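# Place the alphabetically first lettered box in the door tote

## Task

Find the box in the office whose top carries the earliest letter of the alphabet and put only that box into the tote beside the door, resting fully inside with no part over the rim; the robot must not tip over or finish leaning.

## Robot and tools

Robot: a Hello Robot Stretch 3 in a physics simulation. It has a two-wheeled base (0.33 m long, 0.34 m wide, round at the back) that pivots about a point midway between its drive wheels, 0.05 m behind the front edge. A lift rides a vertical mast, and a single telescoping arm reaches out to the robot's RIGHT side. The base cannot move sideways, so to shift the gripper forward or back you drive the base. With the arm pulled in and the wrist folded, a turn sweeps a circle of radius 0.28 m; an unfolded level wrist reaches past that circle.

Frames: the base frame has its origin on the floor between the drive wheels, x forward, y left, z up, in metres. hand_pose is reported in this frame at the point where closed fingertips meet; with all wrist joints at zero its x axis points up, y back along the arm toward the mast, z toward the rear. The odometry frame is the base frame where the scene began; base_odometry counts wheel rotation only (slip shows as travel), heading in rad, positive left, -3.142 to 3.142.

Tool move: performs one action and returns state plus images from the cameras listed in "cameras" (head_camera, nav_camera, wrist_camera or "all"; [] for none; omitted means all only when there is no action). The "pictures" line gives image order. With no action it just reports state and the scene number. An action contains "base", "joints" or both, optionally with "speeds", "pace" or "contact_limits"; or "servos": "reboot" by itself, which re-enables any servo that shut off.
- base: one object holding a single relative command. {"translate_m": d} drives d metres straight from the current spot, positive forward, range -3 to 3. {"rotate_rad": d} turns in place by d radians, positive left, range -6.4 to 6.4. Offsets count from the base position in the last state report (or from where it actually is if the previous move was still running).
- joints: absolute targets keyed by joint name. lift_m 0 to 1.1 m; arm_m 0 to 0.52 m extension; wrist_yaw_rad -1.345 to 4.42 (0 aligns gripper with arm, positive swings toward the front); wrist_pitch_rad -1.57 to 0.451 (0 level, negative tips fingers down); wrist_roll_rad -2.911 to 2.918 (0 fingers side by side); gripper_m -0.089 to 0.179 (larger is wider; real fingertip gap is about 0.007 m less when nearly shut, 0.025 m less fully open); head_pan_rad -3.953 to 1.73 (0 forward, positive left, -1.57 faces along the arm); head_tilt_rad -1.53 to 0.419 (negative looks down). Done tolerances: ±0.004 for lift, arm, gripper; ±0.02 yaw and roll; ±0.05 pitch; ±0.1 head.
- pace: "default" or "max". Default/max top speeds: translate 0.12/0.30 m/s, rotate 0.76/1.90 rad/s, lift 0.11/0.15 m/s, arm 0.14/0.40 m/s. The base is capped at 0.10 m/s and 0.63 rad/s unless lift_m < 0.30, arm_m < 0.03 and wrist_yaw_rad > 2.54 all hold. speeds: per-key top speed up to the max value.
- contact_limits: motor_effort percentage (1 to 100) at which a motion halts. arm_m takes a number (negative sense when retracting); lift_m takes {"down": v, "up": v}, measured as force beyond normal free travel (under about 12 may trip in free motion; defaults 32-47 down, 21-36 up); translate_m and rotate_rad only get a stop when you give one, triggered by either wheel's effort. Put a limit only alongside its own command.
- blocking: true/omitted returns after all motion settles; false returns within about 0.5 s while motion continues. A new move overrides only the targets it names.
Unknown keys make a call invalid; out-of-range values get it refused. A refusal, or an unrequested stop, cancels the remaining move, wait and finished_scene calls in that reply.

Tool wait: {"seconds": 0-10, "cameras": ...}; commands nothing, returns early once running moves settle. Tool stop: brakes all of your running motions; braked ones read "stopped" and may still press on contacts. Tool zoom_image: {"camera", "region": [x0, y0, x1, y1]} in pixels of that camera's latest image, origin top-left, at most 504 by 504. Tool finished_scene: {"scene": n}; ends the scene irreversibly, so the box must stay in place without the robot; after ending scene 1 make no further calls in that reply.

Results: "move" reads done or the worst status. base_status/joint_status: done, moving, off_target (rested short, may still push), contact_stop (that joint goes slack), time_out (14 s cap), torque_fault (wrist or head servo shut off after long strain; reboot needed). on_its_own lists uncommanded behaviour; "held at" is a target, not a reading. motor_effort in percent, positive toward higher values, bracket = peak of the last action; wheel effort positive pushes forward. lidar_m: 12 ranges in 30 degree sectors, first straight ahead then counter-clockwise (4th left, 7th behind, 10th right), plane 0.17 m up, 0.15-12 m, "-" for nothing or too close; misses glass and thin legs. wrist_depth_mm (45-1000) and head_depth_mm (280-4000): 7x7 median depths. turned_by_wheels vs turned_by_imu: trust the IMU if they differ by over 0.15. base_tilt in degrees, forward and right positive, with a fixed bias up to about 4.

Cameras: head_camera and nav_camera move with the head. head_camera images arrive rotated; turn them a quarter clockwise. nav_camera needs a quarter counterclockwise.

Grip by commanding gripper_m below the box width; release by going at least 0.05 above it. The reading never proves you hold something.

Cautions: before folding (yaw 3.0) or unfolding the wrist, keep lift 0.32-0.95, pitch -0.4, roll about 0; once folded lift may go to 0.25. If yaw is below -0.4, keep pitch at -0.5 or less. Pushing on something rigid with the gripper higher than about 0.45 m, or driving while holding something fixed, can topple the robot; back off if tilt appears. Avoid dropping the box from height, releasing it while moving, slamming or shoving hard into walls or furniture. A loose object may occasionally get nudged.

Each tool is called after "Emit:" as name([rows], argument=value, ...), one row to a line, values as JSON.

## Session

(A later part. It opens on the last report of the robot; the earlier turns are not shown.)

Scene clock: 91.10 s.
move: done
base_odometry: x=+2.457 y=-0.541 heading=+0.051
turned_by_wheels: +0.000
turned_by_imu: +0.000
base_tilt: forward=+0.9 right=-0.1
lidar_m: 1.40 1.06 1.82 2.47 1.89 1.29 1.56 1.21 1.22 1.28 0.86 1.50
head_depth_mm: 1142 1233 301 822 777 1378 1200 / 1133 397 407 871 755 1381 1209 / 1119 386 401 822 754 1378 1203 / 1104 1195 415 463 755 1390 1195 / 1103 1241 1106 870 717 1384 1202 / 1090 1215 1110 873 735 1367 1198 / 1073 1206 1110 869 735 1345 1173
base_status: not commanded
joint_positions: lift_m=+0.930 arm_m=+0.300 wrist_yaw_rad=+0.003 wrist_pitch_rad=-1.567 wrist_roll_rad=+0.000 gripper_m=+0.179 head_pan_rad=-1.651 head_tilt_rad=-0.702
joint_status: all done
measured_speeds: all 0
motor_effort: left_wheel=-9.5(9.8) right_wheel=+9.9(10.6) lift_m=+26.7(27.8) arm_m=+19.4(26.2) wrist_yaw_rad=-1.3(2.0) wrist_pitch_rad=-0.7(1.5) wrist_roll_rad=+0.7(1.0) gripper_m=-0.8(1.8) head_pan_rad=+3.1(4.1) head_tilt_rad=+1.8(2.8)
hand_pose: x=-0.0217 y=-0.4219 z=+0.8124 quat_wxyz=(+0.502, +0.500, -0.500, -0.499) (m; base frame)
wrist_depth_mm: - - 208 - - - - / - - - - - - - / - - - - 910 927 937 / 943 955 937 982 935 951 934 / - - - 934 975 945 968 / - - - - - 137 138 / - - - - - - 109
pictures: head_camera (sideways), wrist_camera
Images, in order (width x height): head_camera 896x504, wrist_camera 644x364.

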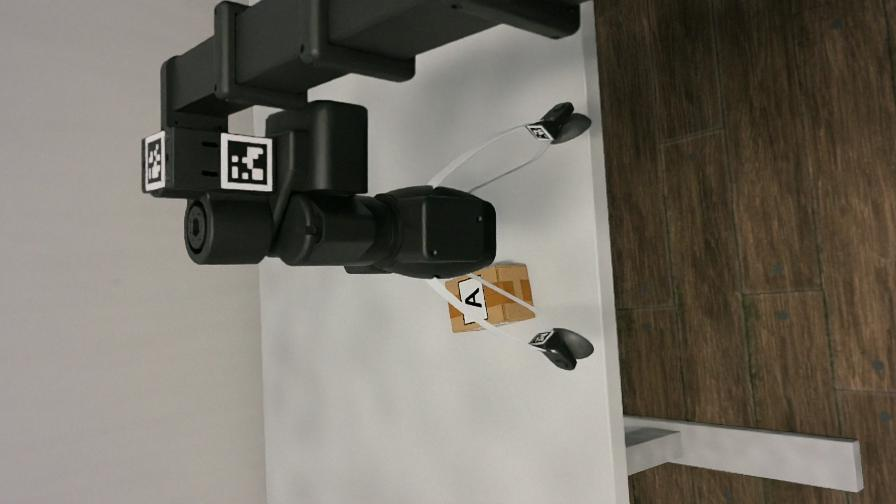

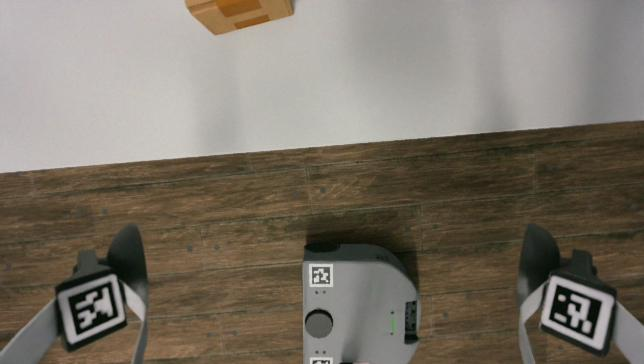

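Emit:
move(base={"translate_m":0.062}, joints={"wrist_roll_rad":-0.25,"arm_m":0.46}, cameras=["wrist_camera"])

Scene clock: 99.77 s.
move: done
base_odometry: x=+2.519 y=-0.538 heading=+0.051
turned_by_wheels: +0.000
turned_by_imu: +0.001
base_tilt: forward=+1.1 right=+0.1
lidar_m: 1.34 1.01 1.74 2.49 1.95 1.35 1.58 1.26 1.29 1.27 0.84 1.44
head_depth_mm: 1147 1213 295 - 758 1398 1208 / 1107 425 1034 874 755 1384 1206 / 1076 521 1076 845 753 1380 1206 / 1088 532 587 870 739 1379 1200 / 1093 1221 1109 840 737 1382 1196 / 1081 1214 1113 869 735 1344 1190 / 1067 1196 1101 873 717 1382 1199
base_status: done
joint_positions: lift_m=+0.930 arm_m=+0.460 wrist_yaw_rad=+0.003 wrist_pitch_rad=-1.567 wrist_roll_rad=-0.246 gripper_m=+0.179 head_pan_rad=-1.650 head_tilt_rad=-0.700
joint_status: all done
measured_speeds: all 0
motor_effort: left_wheel=+6.5(7.9) right_wheel=+4.5(13.9) lift_m=+24.1(25.4) arm_m=+23.0(24.7) wrist_yaw_rad=-1.6(2.1) wrist_pitch_rad=-0.5(1.2) wrist_roll_rad=-0.6(3.9) gripper_m=-1.0(1.2) head_pan_rad=+2.8(4.1) head_tilt_rad=+2.1(2.6)
hand_pose: x=-0.0217 y=-0.5819 z=+0.8124 quat_wxyz=(+0.559, +0.557, -0.435, -0.434) (m; base frame)
wrist_depth_mm: - - - - - - - / - - - - - - - / - - - 197 - - - / - - - 201 - - - / - - - 205 - - - / - 120 - - - 134 113 / - - - - - - 106
pictures: wrist_camera
Images, in order (width x height): wrist_camera 644x364.

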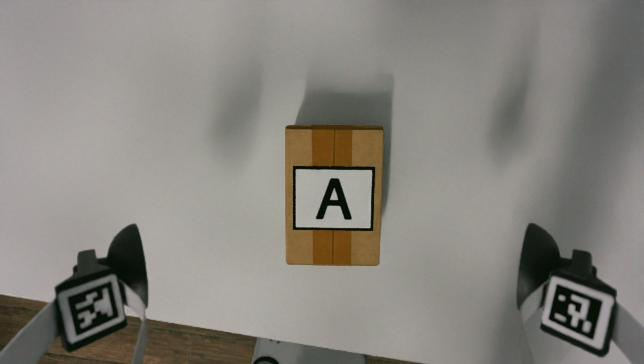

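Emit:
move(joints={"arm_m":0.476,"lift_m":0.847}, contact_limits={"lift_m":{"down":16}}, cameras=["wrist_camera"])

Emit:
move(joints={"gripper_m":0.02})

Emit:
move(joints={"lift_m":0.93}, cameras=["wrist_camera"])

Scene clock: 105.73 s.
move: done
base_odometry: x=+2.519 y=-0.538 heading=+0.051
turned_by_wheels: +0.000
turned_by_imu: +0.001
base_tilt: forward=+0.9 right=-0.1
lidar_m: 1.34 1.01 1.73 2.49 1.95 1.35 1.58 1.26 1.28 1.27 0.84 1.44
head_depth_mm: 1149 1277 1111 341 290 1329 1187 / 1128 1233 457 381 735 1393 1204 / 1118 1186 590 844 757 1382 1194 / 1108 1209 623 748 735 1371 1198 / 1102 1213 1105 876 738 1381 1207 / 1086 1207 1105 871 734 1346 1196 / 1082 1201 1104 865 718 1388 1206
base_status: not commanded
joint_positions: lift_m=+0.847 arm_m=+0.476 wrist_yaw_rad=+0.003 wrist_pitch_rad=-1.567 wrist_roll_rad=-0.246 gripper_m=+0.179 head_pan_rad=-1.650 head_tilt_rad=-0.700
joint_status: all done
measured_speeds: all 0
motor_effort: left_wheel=+6.3(6.6) right_wheel=+4.2(4.7) lift_m=+19.3(21.5) arm_m=+21.7(25.4) wrist_yaw_rad=-1.5(2.2) wrist_pitch_rad=-1.0(1.2) wrist_roll_rad=-0.8(0.8) gripper_m=-0.1(1.2) head_pan_rad=+3.0(3.5) head_tilt_rad=+1.1(2.1)
contact_limits: lift_m down 16 (down: maximum 72; up: maximum 65)
hand_pose: x=-0.0217 y=-0.5979 z=+0.7294 quat_wxyz=(+0.559, +0.557, -0.435, -0.434) (m; base frame)
wrist_depth_mm: - - - - - - - / - - - - - - - / - - - - - - - / - - - 118 118 - - / - - 121 120 120 - - / - 120 124 124 122 134 114 / - - - 126 126 - 106
pictures: wrist_camera
Images, in order (width x height): wrist_camera 644x364.

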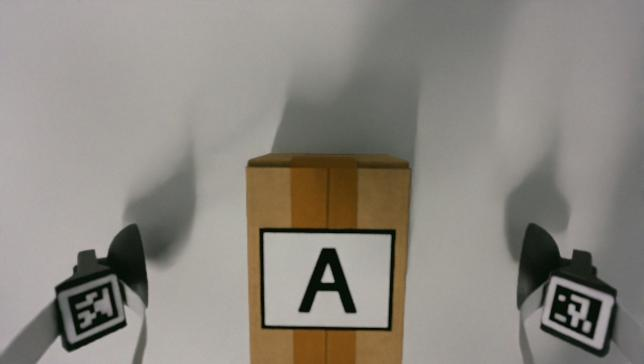

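Scene clock: 107.87 s.
move: done
base_odometry: x=+2.519 y=-0.538 heading=+0.051
turned_by_wheels: +0.000
turned_by_imu: +0.000
base_tilt: forward=+1.1 right=-0.1
lidar_m: 1.34 1.01 1.73 2.49 1.95 1.35 1.58 1.26 1.28 1.27 0.84 1.44
head_depth_mm: 1140 1286 1110 340 290 1322 1180 / 1127 1227 456 381 740 1374 1212 / 1118 599 591 848 756 1379 1204 / 1102 1197 624 750 738 1384 1209 / 1090 1217 1113 873 738 1383 1196 / 1088 1216 1111 871 736 1344 1191 / 1069 1197 1108 872 714 1380 1211
base_status: not commanded
joint_positions: lift_m=+0.847 arm_m=+0.476 wrist_yaw_rad=+0.003 wrist_pitch_rad=-1.575 wrist_roll_rad=-0.246 gripper_m=+0.021 head_pan_rad=-1.650 head_tilt_rad=-0.700
joint_status: all done
measured_speeds: all 0
motor_effort: left_wheel=+6.3(6.6) right_wheel=+4.7(4.7) lift_m=+12.5(19.8) arm_m=+18.8(22.1) wrist_yaw_rad=-1.9(2.0) wrist_pitch_rad=+0.8(1.1) wrist_roll_rad=-0.8(0.8) gripper_m=-24.1(99.2) head_pan_rad=+2.9(4.1) head_tilt_rad=+1.1(1.8)
contact_limits: lift_m down 16 (down: maximum 72; up: maximum 65)
hand_pose: x=-0.0217 y=-0.5959 z=+0.7296 quat_wxyz=(+0.557, +0.559, -0.433, -0.435) (m; base frame)
wrist_depth_mm: - - - - - - - / - - - - - - - / - - - - - - - / - - - 121 120 - - / - - 124 123 123 - - / - - 125 125 125 - - / - 103 128 129 127 - -
pictures: none

Scene clock: 109.47 s.
move: done
base_odometry: x=+2.519 y=-0.538 heading=+0.051
turned_by_wheels: +0.000
turned_by_imu: +0.000
base_tilt: forward=+0.9 right=-0.1
lidar_m: 1.34 1.01 1.74 2.49 1.95 1.35 1.58 1.26 1.28 1.27 0.84 1.44
head_depth_mm: 1136 436 296 - 760 1374 1208 / 1108 426 1029 866 758 1385 1201 / 1067 537 1070 848 754 1400 1205 / 1099 549 616 724 735 1389 1215 / 1098 1227 1115 870 734 1375 1205 / 1076 1209 1111 869 735 1344 1190 / 1069 1193 1105 870 716 1374 1203
base_status: not commanded
joint_positions: lift_m=+0.930 arm_m=+0.476 wrist_yaw_rad=+0.003 wrist_pitch_rad=-1.569 wrist_roll_rad=-0.246 gripper_m=+0.021 head_pan_rad=-1.650 head_tilt_rad=-0.700
joint_status: all done
measured_speeds: all 0
motor_effort: left_wheel=+6.2(6.4) right_wheel=+4.1(4.5) lift_m=+32.6(33.9) arm_m=+16.8(18.8) wrist_yaw_rad=-1.9(2.1) wrist_pitch_rad=-0.1(0.9) wrist_roll_rad=-0.8(0.9) gripper_m=-19.8(24.4) head_pan_rad=+2.4(3.5) head_tilt_rad=+0.5(1.5)
hand_pose: x=-0.0217 y=-0.5972 z=+0.8124 quat_wxyz=(+0.558, +0.558, -0.434, -0.434) (m; base frame)
wrist_depth_mm: - - - - - - - / - - - - - - - / - - - - - - - / - - - 127 129 - - / - - 129 129 132 - - / - - 130 132 130 - - / - 104 - 136 136 - -
pictures: wrist_camera
Images, in order (width x height): wrist_camera 644x364.

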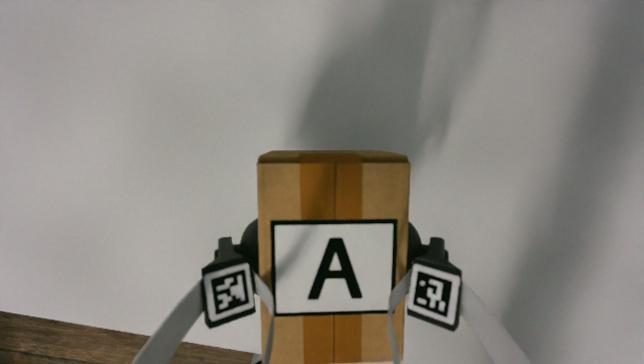

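Emit:
move(joints={"arm_m":0.0,"wrist_roll_rad":0,"head_pan_rad":0,"head_tilt_rad":-0.4}, pace="max")

Emit:
move(base={"rotate_rad":2.10}, pace="max")

Emit:
move(base={"translate_m":1.35}, joints={"lift_m":0.6}, pace="max")

Emit:
move(base={"translate_m":0.63}, pace="max")

Emit:
move(base={"rotate_rad":1.04}, pace="max", cameras=["head_camera"])

Scene clock: 118.53 s.
move: done
base_odometry: x=+2.519 y=-0.538 heading=+0.051
turned_by_wheels: +0.000
turned_by_imu: +0.001
base_tilt: forward=+0.9 right=-0.1
lidar_m: 1.34 1.01 1.74 2.49 1.95 1.35 1.58 1.26 1.29 1.27 0.83 1.44
head_depth_mm: 1145 1223 1310 1412 1537 1668 1455 / 1142 1212 1312 1414 1536 1667 1446 / 1136 1222 1304 1404 1534 1659 1448 / 1131 1217 1300 1415 1531 1642 1439 / 1128 1215 1296 1404 1533 1660 1438 / 1128 1208 1292 1397 1515 1632 1425 / 1121 1204 1286 1377 1526 1606 1428
base_status: not commanded
joint_positions: lift_m=+0.930 arm_m=+0.002 wrist_yaw_rad=+0.002 wrist_pitch_rad=-1.567 wrist_roll_rad=-0.003 gripper_m=+0.021 head_pan_rad=+0.011 head_tilt_rad=-0.398
joint_status: all done
joint sent to its limit — arm_m, lower limit.
measured_speeds: all 0
motor_effort: left_wheel=+6.3(6.4) right_wheel=+4.3(4.7) lift_m=+25.8(32.7) arm_m=-21.9(24.3) wrist_yaw_rad=-1.8(2.2) wrist_pitch_rad=-0.8(1.2) wrist_roll_rad=+1.8(4.9) gripper_m=-19.9(20.5) head_pan_rad=-3.3(4.8) head_tilt_rad=+2.3(4.9)
hand_pose: x=-0.0217 y=-0.1236 z=+0.8124 quat_wxyz=(+0.502, +0.500, -0.499, -0.498) (m; base frame)
wrist_depth_mm: 910 895 893 867 875 881 874 / 917 919 922 906 913 898 897 / 943 931 927 926 914 919 907 / 953 956 943 127 934 940 922 / - - 160 129 147 945 963 / - - 130 132 130 - - / - - - 136 138 - -
pictures: none

Scene clock: 122.80 s.
move: done
base_odometry: x=+2.519 y=-0.538 heading=+2.150
turned_by_wheels: +2.099
turned_by_imu: +2.093
base_tilt: forward=+1.0 right=-0.2
lidar_m: 2.52 1.34 1.50 1.26 1.27 1.27 0.84 1.45 1.34 1.01 1.72 2.48
head_depth_mm: 2114 2221 2323 2527 2329 1788 1458 / 2203 2319 2495 2646 2308 1802 1453 / 2300 2469 2633 2784 2291 1762 1443 / 2382 2570 2739 2895 2327 1758 1445 / 2544 2699 2885 3056 2285 1740 1434 / 2626 2797 2976 2082 2126 1741 1438 / 1637 1791 1924 2024 2142 1748 1436
base_status: done
joint_positions: lift_m=+0.930 arm_m=+0.002 wrist_yaw_rad=+0.002 wrist_pitch_rad=-1.567 wrist_roll_rad=-0.003 gripper_m=+0.021 head_pan_rad=+0.000 head_tilt_rad=-0.398
joint_status: not commanded
measured_speeds: all 0
motor_effort: left_wheel=-11.0(15.1) right_wheel=+10.0(15.0) lift_m=+20.7(25.6) arm_m=-21.5(22.4) wrist_yaw_rad=-1.7(2.0) wrist_pitch_rad=-0.8(1.2) wrist_roll_rad=+1.8(2.2) gripper_m=-19.3(20.8) head_pan_rad=-3.9(4.9) head_tilt_rad=-1.8(2.8)
hand_pose: x=-0.0217 y=-0.1236 z=+0.8124 quat_wxyz=(+0.502, +0.500, -0.499, -0.498) (m; base frame)
wrist_depth_mm: 898 872 900 896 867 899 896 / 918 919 888 901 899 908 915 / 949 945 929 933 918 902 917 / 979 964 914 127 938 939 943 / - - 160 129 148 967 943 / - - 130 132 130 - - / - - - 136 138 - -
pictures: none

Scene clock: 137.30 s.
move: time_out
base_odometry: x=+1.780 y=+0.592 heading=+2.150
turned_by_wheels: +0.000
turned_by_imu: +0.000
base_tilt: forward=+1.0 right=-0.1
lidar_m: 1.27 0.76 0.74 0.94 0.91 2.07 2.17 1.61 1.87 1.48 1.36 1.26
head_depth_mm: 1045 1111 1167 1250 1342 1449 1440 / 1090 1157 1238 1310 1419 1534 1445 / 1131 1206 1306 1387 1499 1617 1444 / 1188 1269 1359 1471 1609 1695 1444 / 1249 1329 1449 1569 1702 1769 1443 / 1310 1414 1514 1671 1842 1752 1434 / 1393 1492 1623 1782 1984 1744 1434
base_status: translate_m time_out (by the wheels' count: +1.3502 of +1.3500)
joint_positions: lift_m=+0.600 arm_m=+0.002 wrist_yaw_rad=+0.002 wrist_pitch_rad=-1.567 wrist_roll_rad=-0.003 gripper_m=+0.021 head_pan_rad=+0.000 head_tilt_rad=-0.400
joint_status: all done
measured_speeds: all 0
motor_effort: left_wheel=+2.8(13.3) right_wheel=+0.6(15.5) lift_m=+32.1(33.0) arm_m=-7.0(21.9) wrist_yaw_rad=-1.5(2.2) wrist_pitch_rad=-0.6(1.3) wrist_roll_rad=+1.7(2.2) gripper_m=-19.8(20.9) head_pan_rad=-1.8(5.1) head_tilt_rad=-2.0(3.4)
hand_pose: x=-0.0217 y=-0.1236 z=+0.4824 quat_wxyz=(+0.502, +0.500, -0.499, -0.498) (m; base frame)
wrist_depth_mm: 606 601 591 603 588 592 592 / 622 618 616 611 613 598 604 / 636 629 612 622 613 622 605 / 645 641 628 127 129 619 633 / 661 650 160 129 131 636 633 / 668 655 130 132 130 657 649 / 694 672 680 135 137 670 666
pictures: none

not run: a stop that you did not command came earlier in this reply.

not run: a stop that you did not command came earlier in this reply.

Emit:
move(base={"translate_m":0.62}, pace="max")

Emit:
move(base={"rotate_rad":1.04}, pace="max", cameras=["head_camera"])

Scene clock: 146.60 s.
move: done
base_odometry: x=+1.440 y=+1.111 heading=+2.150
turned_by_wheels: +0.000
turned_by_imu: +0.001
base_tilt: forward=+1.1 right=-0.1
lidar_m: 0.70 0.88 1.83 0.53 1.16 1.23 2.79 2.12 1.65 1.12 0.75 0.69
head_depth_mm: 555 589 625 663 715 769 834 / 580 613 656 701 754 817 889 / 604 643 689 738 797 873 953 / 631 675 727 780 850 927 1022 / 664 710 764 827 902 1002 1106 / 697 752 813 884 973 1072 1200 / 733 794 860 942 1044 1171 1317
base_status: done
joint_positions: lift_m=+0.600 arm_m=+0.002 wrist_yaw_rad=+0.002 wrist_pitch_rad=-1.567 wrist_roll_rad=-0.003 gripper_m=+0.021 head_pan_rad=+0.000 head_tilt_rad=-0.400
joint_status: not commanded
measured_speeds: all 0
motor_effort: left_wheel=+7.3(12.8) right_wheel=+0.9(16.9) lift_m=+31.7(32.4) arm_m=+2.9(4.7) wrist_yaw_rad=-1.9(2.1) wrist_pitch_rad=-0.7(1.3) wrist_roll_rad=+1.9(2.2) gripper_m=-19.4(20.7) head_pan_rad=-3.7(4.7) head_tilt_rad=-2.1(3.0)
hand_pose: x=-0.0217 y=-0.1236 z=+0.4824 quat_wxyz=(+0.502, +0.500, -0.499, -0.498) (m; base frame)
wrist_depth_mm: 612 605 605 594 589 595 593 / 611 622 621 613 607 600 595 / 627 628 623 608 616 620 614 / 642 635 630 127 129 629 626 / 658 660 160 129 131 641 634 / 671 663 130 132 130 647 656 / 682 679 686 136 137 673 659
pictures: none

Scene clock: 149.20 s.
move: done
base_odometry: x=+1.440 y=+1.111 heading=-3.093
turned_by_wheels: +1.039
turned_by_imu: +1.037
base_tilt: forward=+1.0 right=+0.0
lidar_m: 1.75 0.53 1.14 1.23 3.08 2.13 1.64 1.15 0.75 0.69 0.70 0.87
head_depth_mm: 1715 1747 1735 1726 1723 1712 1436 / 2244 2416 2434 2347 2193 1764 1443 / 2303 2449 2666 2807 2283 1772 1442 / 2288 2469 2620 2786 2273 1752 1432 / 2275 2436 2620 2773 2276 1751 1431 / 2249 2404 2597 2755 2292 1759 1427 / 2225 2410 2542 2732 2286 1652 1148
base_status: done
joint_positions: lift_m=+0.600 arm_m=+0.002 wrist_yaw_rad=+0.002 wrist_pitch_rad=-1.567 wrist_roll_rad=-0.003 gripper_m=+0.021 head_pan_rad=+0.000 head_tilt_rad=-0.400
joint_status: not commanded
measured_speeds: all 0
motor_effort: left_wheel=-9.7(14.7) right_wheel=+10.8(15.3) lift_m=+31.4(31.7) arm_m=-1.2(3.7) wrist_yaw_rad=-1.7(2.0) wrist_pitch_rad=-0.8(1.1) wrist_roll_rad=+2.0(2.2) gripper_m=-20.4(20.6) head_pan_rad=-2.7(3.9) head_tilt_rad=-0.9(2.6)
hand_pose: x=-0.0217 y=-0.1236 z=+0.4824 quat_wxyz=(+0.502, +0.500, -0.499, -0.498) (m; base frame)
wrist_depth_mm: 606 603 592 595 595 588 595 / 615 612 620 602 610 603 592 / 630 630 623 616 619 613 607 / 635 636 636 127 129 618 631 / 661 663 160 129 131 639 642 / 675 668 130 132 130 657 647 / 693 669 669 135 136 664 660
pictures: head_camera (sideways)
Images, in order (width x height): head_camera 896x504.

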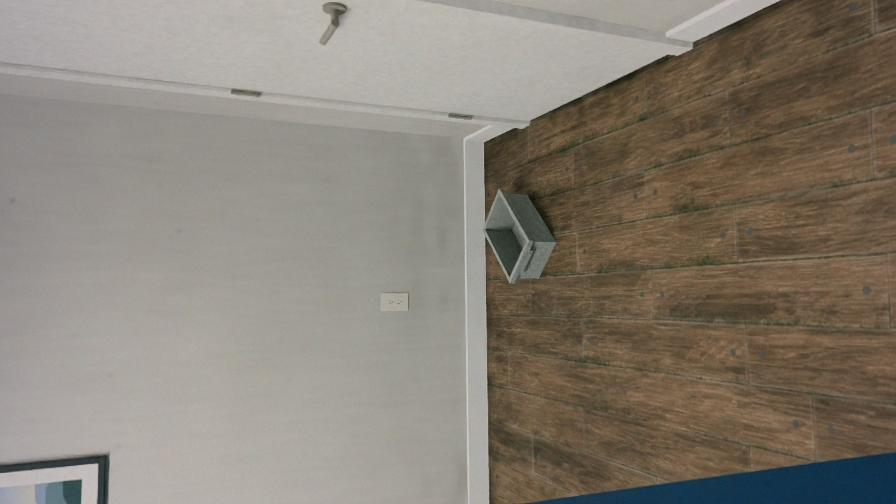

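Emit:
move(base={"translate_m":1.3}, joints={"lift_m":0.5}, pace="max")

Emit:
move(base={"translate_m":0.33}, pace="max")

Emit:
move(base={"rotate_rad":1.57}, joints={"head_pan_rad":-1.65,"head_tilt_rad":-0.9}, pace="max", cameras=["head_camera","wrist_camera"])

Emit:
move(joints={"arm_m":0.4}, pace="max", cameras=["wrist_camera"])

Scene clock: 173.93 s.
move: done
base_odometry: x=+0.142 y=+1.048 heading=-3.094
turned_by_wheels: +0.000
turned_by_imu: +0.000
base_tilt: forward=+1.0 right=-0.3
lidar_m: 1.34 1.38 1.72 2.62 0.61 0.58 2.94 0.86 0.57 0.52 0.51 0.63
head_depth_mm: 1184 1239 1302 1321 1322 1260 1301 / 1172 1249 1350 1457 1583 1669 1441 / 1160 1242 1340 1442 1571 1687 1409 / 1162 1231 1339 1436 1564 1665 1422 / 1147 1228 1320 1420 1539 1652 1371 / 1142 1229 1309 1415 1536 1646 1429 / 1132 1219 1297 1395 1543 1636 1436
base_status: done
joint_positions: lift_m=+0.500 arm_m=+0.002 wrist_yaw_rad=+0.002 wrist_pitch_rad=-1.567 wrist_roll_rad=-0.003 gripper_m=+0.021 head_pan_rad=+0.000 head_tilt_rad=-0.400
joint_status: all done
measured_speeds: all 0
motor_effort: left_wheel=-1.1(13.1) right_wheel=+10.6(15.0) lift_m=+31.7(32.9) arm_m=-22.3(22.5) wrist_yaw_rad=-1.6(2.2) wrist_pitch_rad=-0.8(1.2) wrist_roll_rad=+2.0(2.2) gripper_m=-19.8(21.0) head_pan_rad=-2.9(4.5) head_tilt_rad=+0.3(2.0)
hand_pose: x=-0.0217 y=-0.1236 z=+0.3824 quat_wxyz=(+0.502, +0.500, -0.499, -0.498) (m; base frame)
wrist_depth_mm: 514 501 503 504 505 504 509 / 518 533 512 519 516 509 510 / 539 530 524 526 521 521 521 / 543 542 533 127 129 533 527 / 552 551 160 129 132 536 548 / 567 564 130 132 130 559 552 / 578 563 574 136 136 560 553
pictures: none

Scene clock: 178.17 s.
move: done
base_odometry: x=-0.188 y=+1.033 heading=-3.094
turned_by_wheels: +0.000
turned_by_imu: +0.000
base_tilt: forward=+1.0 right=+0.0
lidar_m: 1.04 1.05 1.31 2.66 1.15 0.85 3.26 0.78 0.48 0.45 0.46 0.57
head_depth_mm: 890 945 1023 1098 1177 1210 1222 / 877 950 1014 1096 1196 1312 1412 / 876 944 1007 1092 1192 1308 1395 / 871 938 1002 1080 1179 1293 1385 / 870 924 987 1073 1171 1275 1370 / 861 915 986 1069 1154 1261 1369 / 856 913 980 1050 1152 1253 1360
base_status: done
joint_positions: lift_m=+0.500 arm_m=+0.002 wrist_yaw_rad=+0.002 wrist_pitch_rad=-1.567 wrist_roll_rad=-0.003 gripper_m=+0.021 head_pan_rad=+0.000 head_tilt_rad=-0.400
joint_status: not commanded
measured_speeds: all 0
motor_effort: left_wheel=-0.8(12.6) right_wheel=+10.7(13.6) lift_m=+31.8(32.2) arm_m=-21.8(22.5) wrist_yaw_rad=-1.8(2.1) wrist_pitch_rad=-0.8(1.1) wrist_roll_rad=+1.8(2.1) gripper_m=-19.3(20.5) head_pan_rad=-1.6(3.8) head_tilt_rad=+1.3(2.2)
hand_pose: x=-0.0217 y=-0.1236 z=+0.3824 quat_wxyz=(+0.502, +0.500, -0.499, -0.498) (m; base frame)
wrist_depth_mm: 511 512 507 510 509 503 496 / 519 518 519 512 505 515 511 / 534 532 543 520 522 521 513 / 549 537 540 127 128 533 530 / 551 554 160 130 131 539 542 / 568 569 130 132 130 551 552 / 577 571 576 136 136 561 564
pictures: none

Scene clock: 181.60 s.
move: done
base_odometry: x=-0.188 y=+1.033 heading=-1.524
turned_by_wheels: +1.569
turned_by_imu: +1.564
base_tilt: forward=+0.9 right=-0.1
lidar_m: 2.58 1.18 0.85 1.21 0.81 0.52 0.45 0.46 0.56 1.04 1.05 1.30
head_depth_mm: 960 1021 1070 1100 1176 1216 1137 / 1007 1172 1345 1510 1388 1257 488 / 992 1144 1376 1578 1414 1255 507 / 973 1122 1338 1563 1396 1253 650 / 949 1098 1308 1545 1368 1240 1144 / 936 1084 1278 1531 1413 1263 1133 / 923 1064 1245 1505 1409 1258 1131
base_status: done
joint_positions: lift_m=+0.500 arm_m=+0.002 wrist_yaw_rad=+0.002 wrist_pitch_rad=-1.567 wrist_roll_rad=-0.003 gripper_m=+0.021 head_pan_rad=-1.655 head_tilt_rad=-0.903
joint_status: all done
measured_speeds: all 0
motor_effort: left_wheel=-10.0(15.7) right_wheel=+11.3(15.6) lift_m=+31.1(31.9) arm_m=-22.2(22.8) wrist_yaw_rad=-1.9(2.1) wrist_pitch_rad=-0.6(1.3) wrist_roll_rad=+2.1(2.1) gripper_m=-18.6(20.6) head_pan_rad=+3.4(5.9) head_tilt_rad=-1.6(6.8)
hand_pose: x=-0.0217 y=-0.1236 z=+0.3824 quat_wxyz=(+0.502, +0.500, -0.499, -0.498) (m; base frame)
wrist_depth_mm: 509 508 506 499 507 503 466 / 522 524 509 516 510 510 471 / 534 530 531 524 521 522 497 / 549 530 542 127 129 523 507 / 551 560 159 129 132 540 515 / 574 566 130 132 130 552 541 / 588 571 570 136 136 567 554
pictures: head_camera (sideways), wrist_camera
Images, in order (width x height): head_camera 896x504, wrist_camera 644x364.

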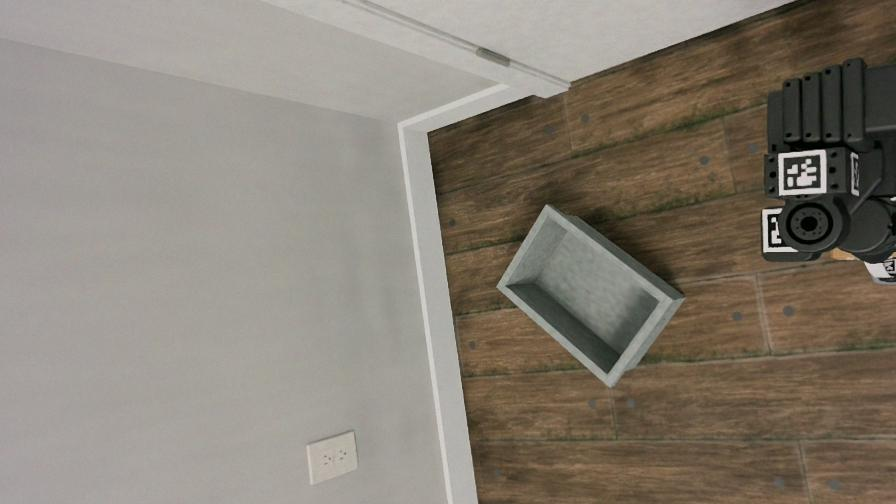

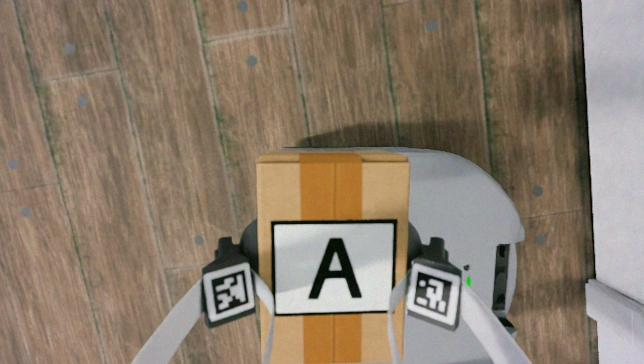

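Scene clock: 183.87 s.
move: done
base_odometry: x=-0.188 y=+1.033 heading=-1.524
turned_by_wheels: +0.000
turned_by_imu: +0.000
base_tilt: forward=+1.1 right=-0.2
lidar_m: 2.58 1.18 0.85 1.21 0.81 0.52 0.45 0.46 0.56 1.04 1.05 1.29
head_depth_mm: 969 1026 1081 1091 1172 1214 1142 / 999 1169 1345 1491 1342 557 492 / 983 1143 1375 749 1375 1231 1131 / 965 1126 1332 814 1337 1259 1129 / 954 1098 1309 1540 1365 1234 1132 / 939 1077 1283 1522 1421 1254 1138 / 921 1055 1248 1507 1413 1263 1143
base_status: not commanded
joint_positions: lift_m=+0.500 arm_m=+0.400 wrist_yaw_rad=+0.002 wrist_pitch_rad=-1.566 wrist_roll_rad=-0.003 gripper_m=+0.021 head_pan_rad=-1.651 head_tilt_rad=-0.902
joint_status: all done
measured_speeds: all 0
motor_effort: left_wheel=-9.5(10.1) right_wheel=+11.1(11.5) lift_m=+31.2(31.6) arm_m=+20.0(26.1) wrist_yaw_rad=-1.7(2.1) wrist_pitch_rad=-0.9(1.2) wrist_roll_rad=+1.8(2.2) gripper_m=-20.2(20.4) head_pan_rad=+2.8(4.0) head_tilt_rad=+0.1(2.9)
hand_pose: x=-0.0217 y=-0.5220 z=+0.3824 quat_wxyz=(+0.503, +0.500, -0.499, -0.498) (m; base frame)
wrist_depth_mm: 514 504 484 - 498 506 379 / 519 526 502 - 511 505 432 / 534 527 - 524 523 518 456 / 545 542 426 127 530 521 463 / 552 551 161 129 150 531 471 / 568 561 130 132 130 556 485 / 577 560 567 136 138 561 494
pictures: wrist_camera
Images, in order (width x height): wrist_camera 644x364.

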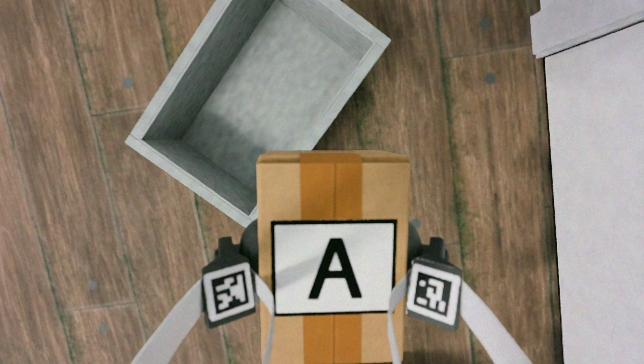

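Emit:
move(base={"translate_m":0.09}, joints={"arm_m":0.5,"lift_m":0.33}, pace="max", cameras=["wrist_camera"])

Scene clock: 188.27 s.
move: done
base_odometry: x=-0.184 y=+0.943 heading=-1.524
turned_by_wheels: +0.000
turned_by_imu: +0.000
base_tilt: forward=+0.9 right=-0.2
lidar_m: 2.54 1.20 0.81 0.99 0.96 0.61 0.54 0.55 0.68 1.03 1.04 1.27
head_depth_mm: 1002 1147 1292 1377 1353 1260 1137 / 990 1153 1378 1568 1413 1257 1106 / 967 1129 1349 1512 1192 1229 1101 / 954 1104 1307 1462 1348 1239 1132 / 935 1088 1288 1506 1407 1260 1131 / 921 1063 1253 1519 1421 1259 1133 / 911 1046 1235 1493 1410 1267 1135
base_status: done
joint_positions: lift_m=+0.330 arm_m=+0.500 wrist_yaw_rad=+0.002 wrist_pitch_rad=-1.567 wrist_roll_rad=-0.003 gripper_m=+0.021 head_pan_rad=-1.650 head_tilt_rad=-0.900
joint_status: all done
measured_speeds: all 0
motor_effort: left_wheel=+4.7(7.1) right_wheel=+3.8(14.1) lift_m=+20.8(28.2) arm_m=+12.3(24.4) wrist_yaw_rad=-1.6(2.0) wrist_pitch_rad=-0.5(1.3) wrist_roll_rad=+1.7(2.2) gripper_m=-19.4(20.2) head_pan_rad=+2.9(4.3) head_tilt_rad=+0.1(1.2)
hand_pose: x=-0.0217 y=-0.6219 z=+0.2124 quat_wxyz=(+0.502, +0.500, -0.499, -0.498) (m; base frame)
wrist_depth_mm: 355 350 350 271 342 346 341 / 360 357 353 301 - 350 346 / 365 367 299 - - 262 355 / 378 377 254 127 277 360 364 / 382 377 152 129 146 375 372 / 391 389 130 132 129 379 379 / 395 104 399 136 390 385 384
pictures: wrist_camera
Images, in order (width x height): wrist_camera 644x364.

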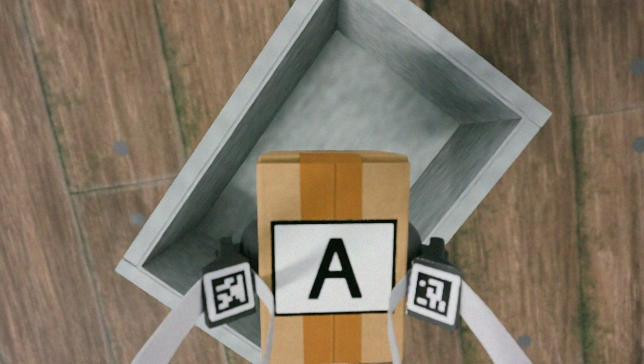

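Emit:
move(joints={"arm_m":0.51,"lift_m":0.142}, contact_limits={"lift_m":{"down":14}}, cameras=["wrist_camera"])

Emit:
move(joints={"gripper_m":0.115})

Emit:
move(joints={"lift_m":0.36}, cameras=["wrist_camera"])

Scene clock: 194.50 s.
move: done
base_odometry: x=-0.184 y=+0.943 heading=-1.524
turned_by_wheels: +0.000
turned_by_imu: +0.001
base_tilt: forward=+1.0 right=-0.3
lidar_m: 2.53 1.20 0.81 0.99 0.96 0.62 0.54 0.55 0.67 1.03 1.03 1.27
head_depth_mm: 1002 1148 1293 1367 1358 1257 1130 / 988 1144 1374 1553 1424 1259 1138 / 970 1123 1349 1557 1325 1206 836 / 951 1102 1313 1541 1331 1237 1132 / 938 1084 1297 1544 1408 1260 1137 / 922 1064 1256 1520 1418 1254 1138 / 912 1036 1232 1498 1411 1267 1141
base_status: not commanded
joint_positions: lift_m=+0.142 arm_m=+0.510 wrist_yaw_rad=+0.002 wrist_pitch_rad=-1.567 wrist_roll_rad=-0.003 gripper_m=+0.021 head_pan_rad=-1.650 head_tilt_rad=-0.900
joint_status: all done
measured_speeds: all 0
motor_effort: left_wheel=+4.7(5.0) right_wheel=+4.1(5.0) lift_m=+20.8(22.2) arm_m=+21.3(25.2) wrist_yaw_rad=-1.4(2.0) wrist_pitch_rad=-0.6(1.0) wrist_roll_rad=+2.0(2.0) gripper_m=-19.6(20.9) head_pan_rad=+1.5(3.9) head_tilt_rad=-0.7(1.9)
contact_limits: lift_m down 14 (down: maximum 72; up: maximum 65)
hand_pose: x=-0.0217 y=-0.6318 z=+0.0244 quat_wxyz=(+0.502, +0.501, -0.499, -0.498) (m; base frame)
wrist_depth_mm: - 82 136 169 168 - - / - 96 164 173 171 171 - / - 121 177 175 174 175 172 / - 140 180 127 179 178 157 / 125 184 183 129 148 181 138 / 149 189 129 132 130 155 123 / 178 192 194 135 165 132 112
pictures: wrist_camera
Images, in order (width x height): wrist_camera 644x364.

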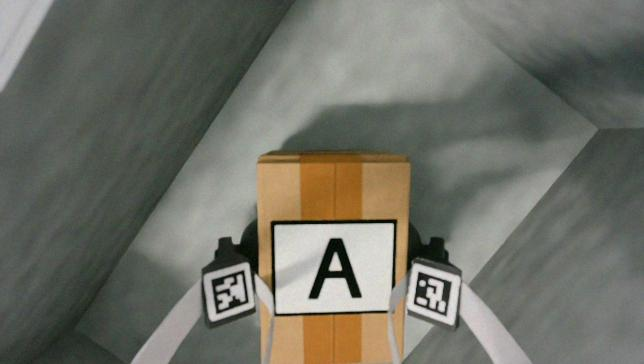

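Scene clock: 196.00 s.
move: done
base_odometry: x=-0.184 y=+0.943 heading=-1.524
turned_by_wheels: +0.000
turned_by_imu: +0.000
base_tilt: forward=+0.8 right=+0.0
lidar_m: 2.55 1.20 0.81 0.99 0.96 0.62 0.54 0.55 0.68 1.03 1.03 1.27
head_depth_mm: 1005 1151 1285 1386 1361 1260 1131 / 996 1147 1375 1571 1417 1262 1137 / 967 1135 1351 1574 1307 1208 839 / 952 1104 1315 1544 1343 1233 1132 / 933 1087 1283 1530 1425 1260 1133 / 925 1070 1253 1516 1411 1252 1137 / 910 1045 1228 1519 1411 1265 1135
base_status: not commanded
joint_positions: lift_m=+0.142 arm_m=+0.510 wrist_yaw_rad=+0.002 wrist_pitch_rad=-1.567 wrist_roll_rad=-0.003 gripper_m=+0.115 head_pan_rad=-1.650 head_tilt_rad=-0.900
joint_status: all done
measured_speeds: all 0
motor_effort: left_wheel=+4.7(4.9) right_wheel=+4.4(4.9) lift_m=+21.9(22.0) arm_m=+20.7(21.9) wrist_yaw_rad=-1.3(1.9) wrist_pitch_rad=-0.9(1.1) wrist_roll_rad=+1.8(2.1) gripper_m=+0.5(91.4) head_pan_rad=+2.1(2.7) head_tilt_rad=-1.9(2.0)
contact_limits: lift_m down 14 (down: maximum 72; up: maximum 65)
hand_pose: x=-0.0217 y=-0.6318 z=+0.0244 quat_wxyz=(+0.502, +0.501, -0.499, -0.498) (m; base frame)
wrist_depth_mm: - 82 136 168 168 - - / - 96 165 173 172 171 - / - 121 177 176 176 174 173 / - 142 180 130 177 178 156 / 125 177 185 133 142 181 135 / 149 125 145 135 137 124 123 / 162 124 193 139 173 126 107
pictures: none

Scene clock: 198.80 s.
move: done
base_odometry: x=-0.184 y=+0.943 heading=-1.524
turned_by_wheels: +0.000
turned_by_imu: +0.000
base_tilt: forward=+0.9 right=-0.2
lidar_m: 2.54 1.20 0.81 0.99 0.96 0.62 0.54 0.55 0.68 1.03 1.04 1.28
head_depth_mm: 1002 1148 1284 1373 1349 1249 1133 / 980 1151 1374 1580 1415 1240 1089 / 971 1126 1348 946 1142 1215 1119 / 950 1103 1314 1009 1354 1247 1135 / 932 1079 1286 1536 1423 1260 1127 / 924 1064 1259 1522 1423 1252 1139 / 908 1039 1230 1506 1422 1257 1134
base_status: not commanded
joint_positions: lift_m=+0.360 arm_m=+0.510 wrist_yaw_rad=+0.002 wrist_pitch_rad=-1.567 wrist_roll_rad=-0.003 gripper_m=+0.115 head_pan_rad=-1.650 head_tilt_rad=-0.900
joint_status: all done
measured_speeds: all 0
motor_effort: left_wheel=+4.8(4.9) right_wheel=+4.5(4.9) lift_m=+30.8(33.9) arm_m=+18.7(20.8) wrist_yaw_rad=-1.7(2.2) wrist_pitch_rad=-0.5(1.2) wrist_roll_rad=+1.9(2.1) gripper_m=+0.4(1.2) head_pan_rad=+0.8(2.7) head_tilt_rad=-0.9(2.1)
hand_pose: x=-0.0217 y=-0.6318 z=+0.2424 quat_wxyz=(+0.502, +0.501, -0.499, -0.498) (m; base frame)
wrist_depth_mm: 381 377 380 286 372 372 369 / 384 388 384 311 - 376 377 / 395 391 392 - - 381 381 / 402 407 301 343 330 393 394 / 417 410 - 355 319 400 400 / 423 125 131 365 294 124 413 / 431 124 429 311 424 423 417
pictures: wrist_camera
Images, in order (width x height): wrist_camera 644x364.

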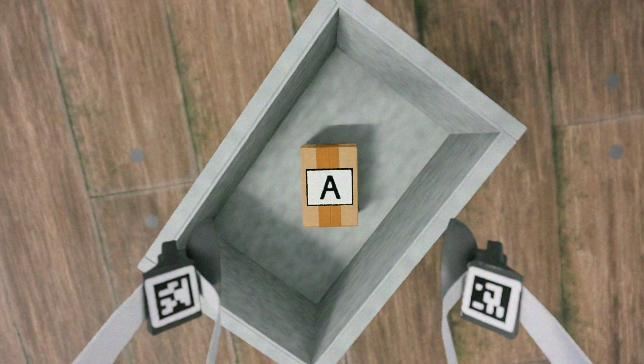

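Emit:
finished_scene(scene=3)

The scene is finished: the task was done.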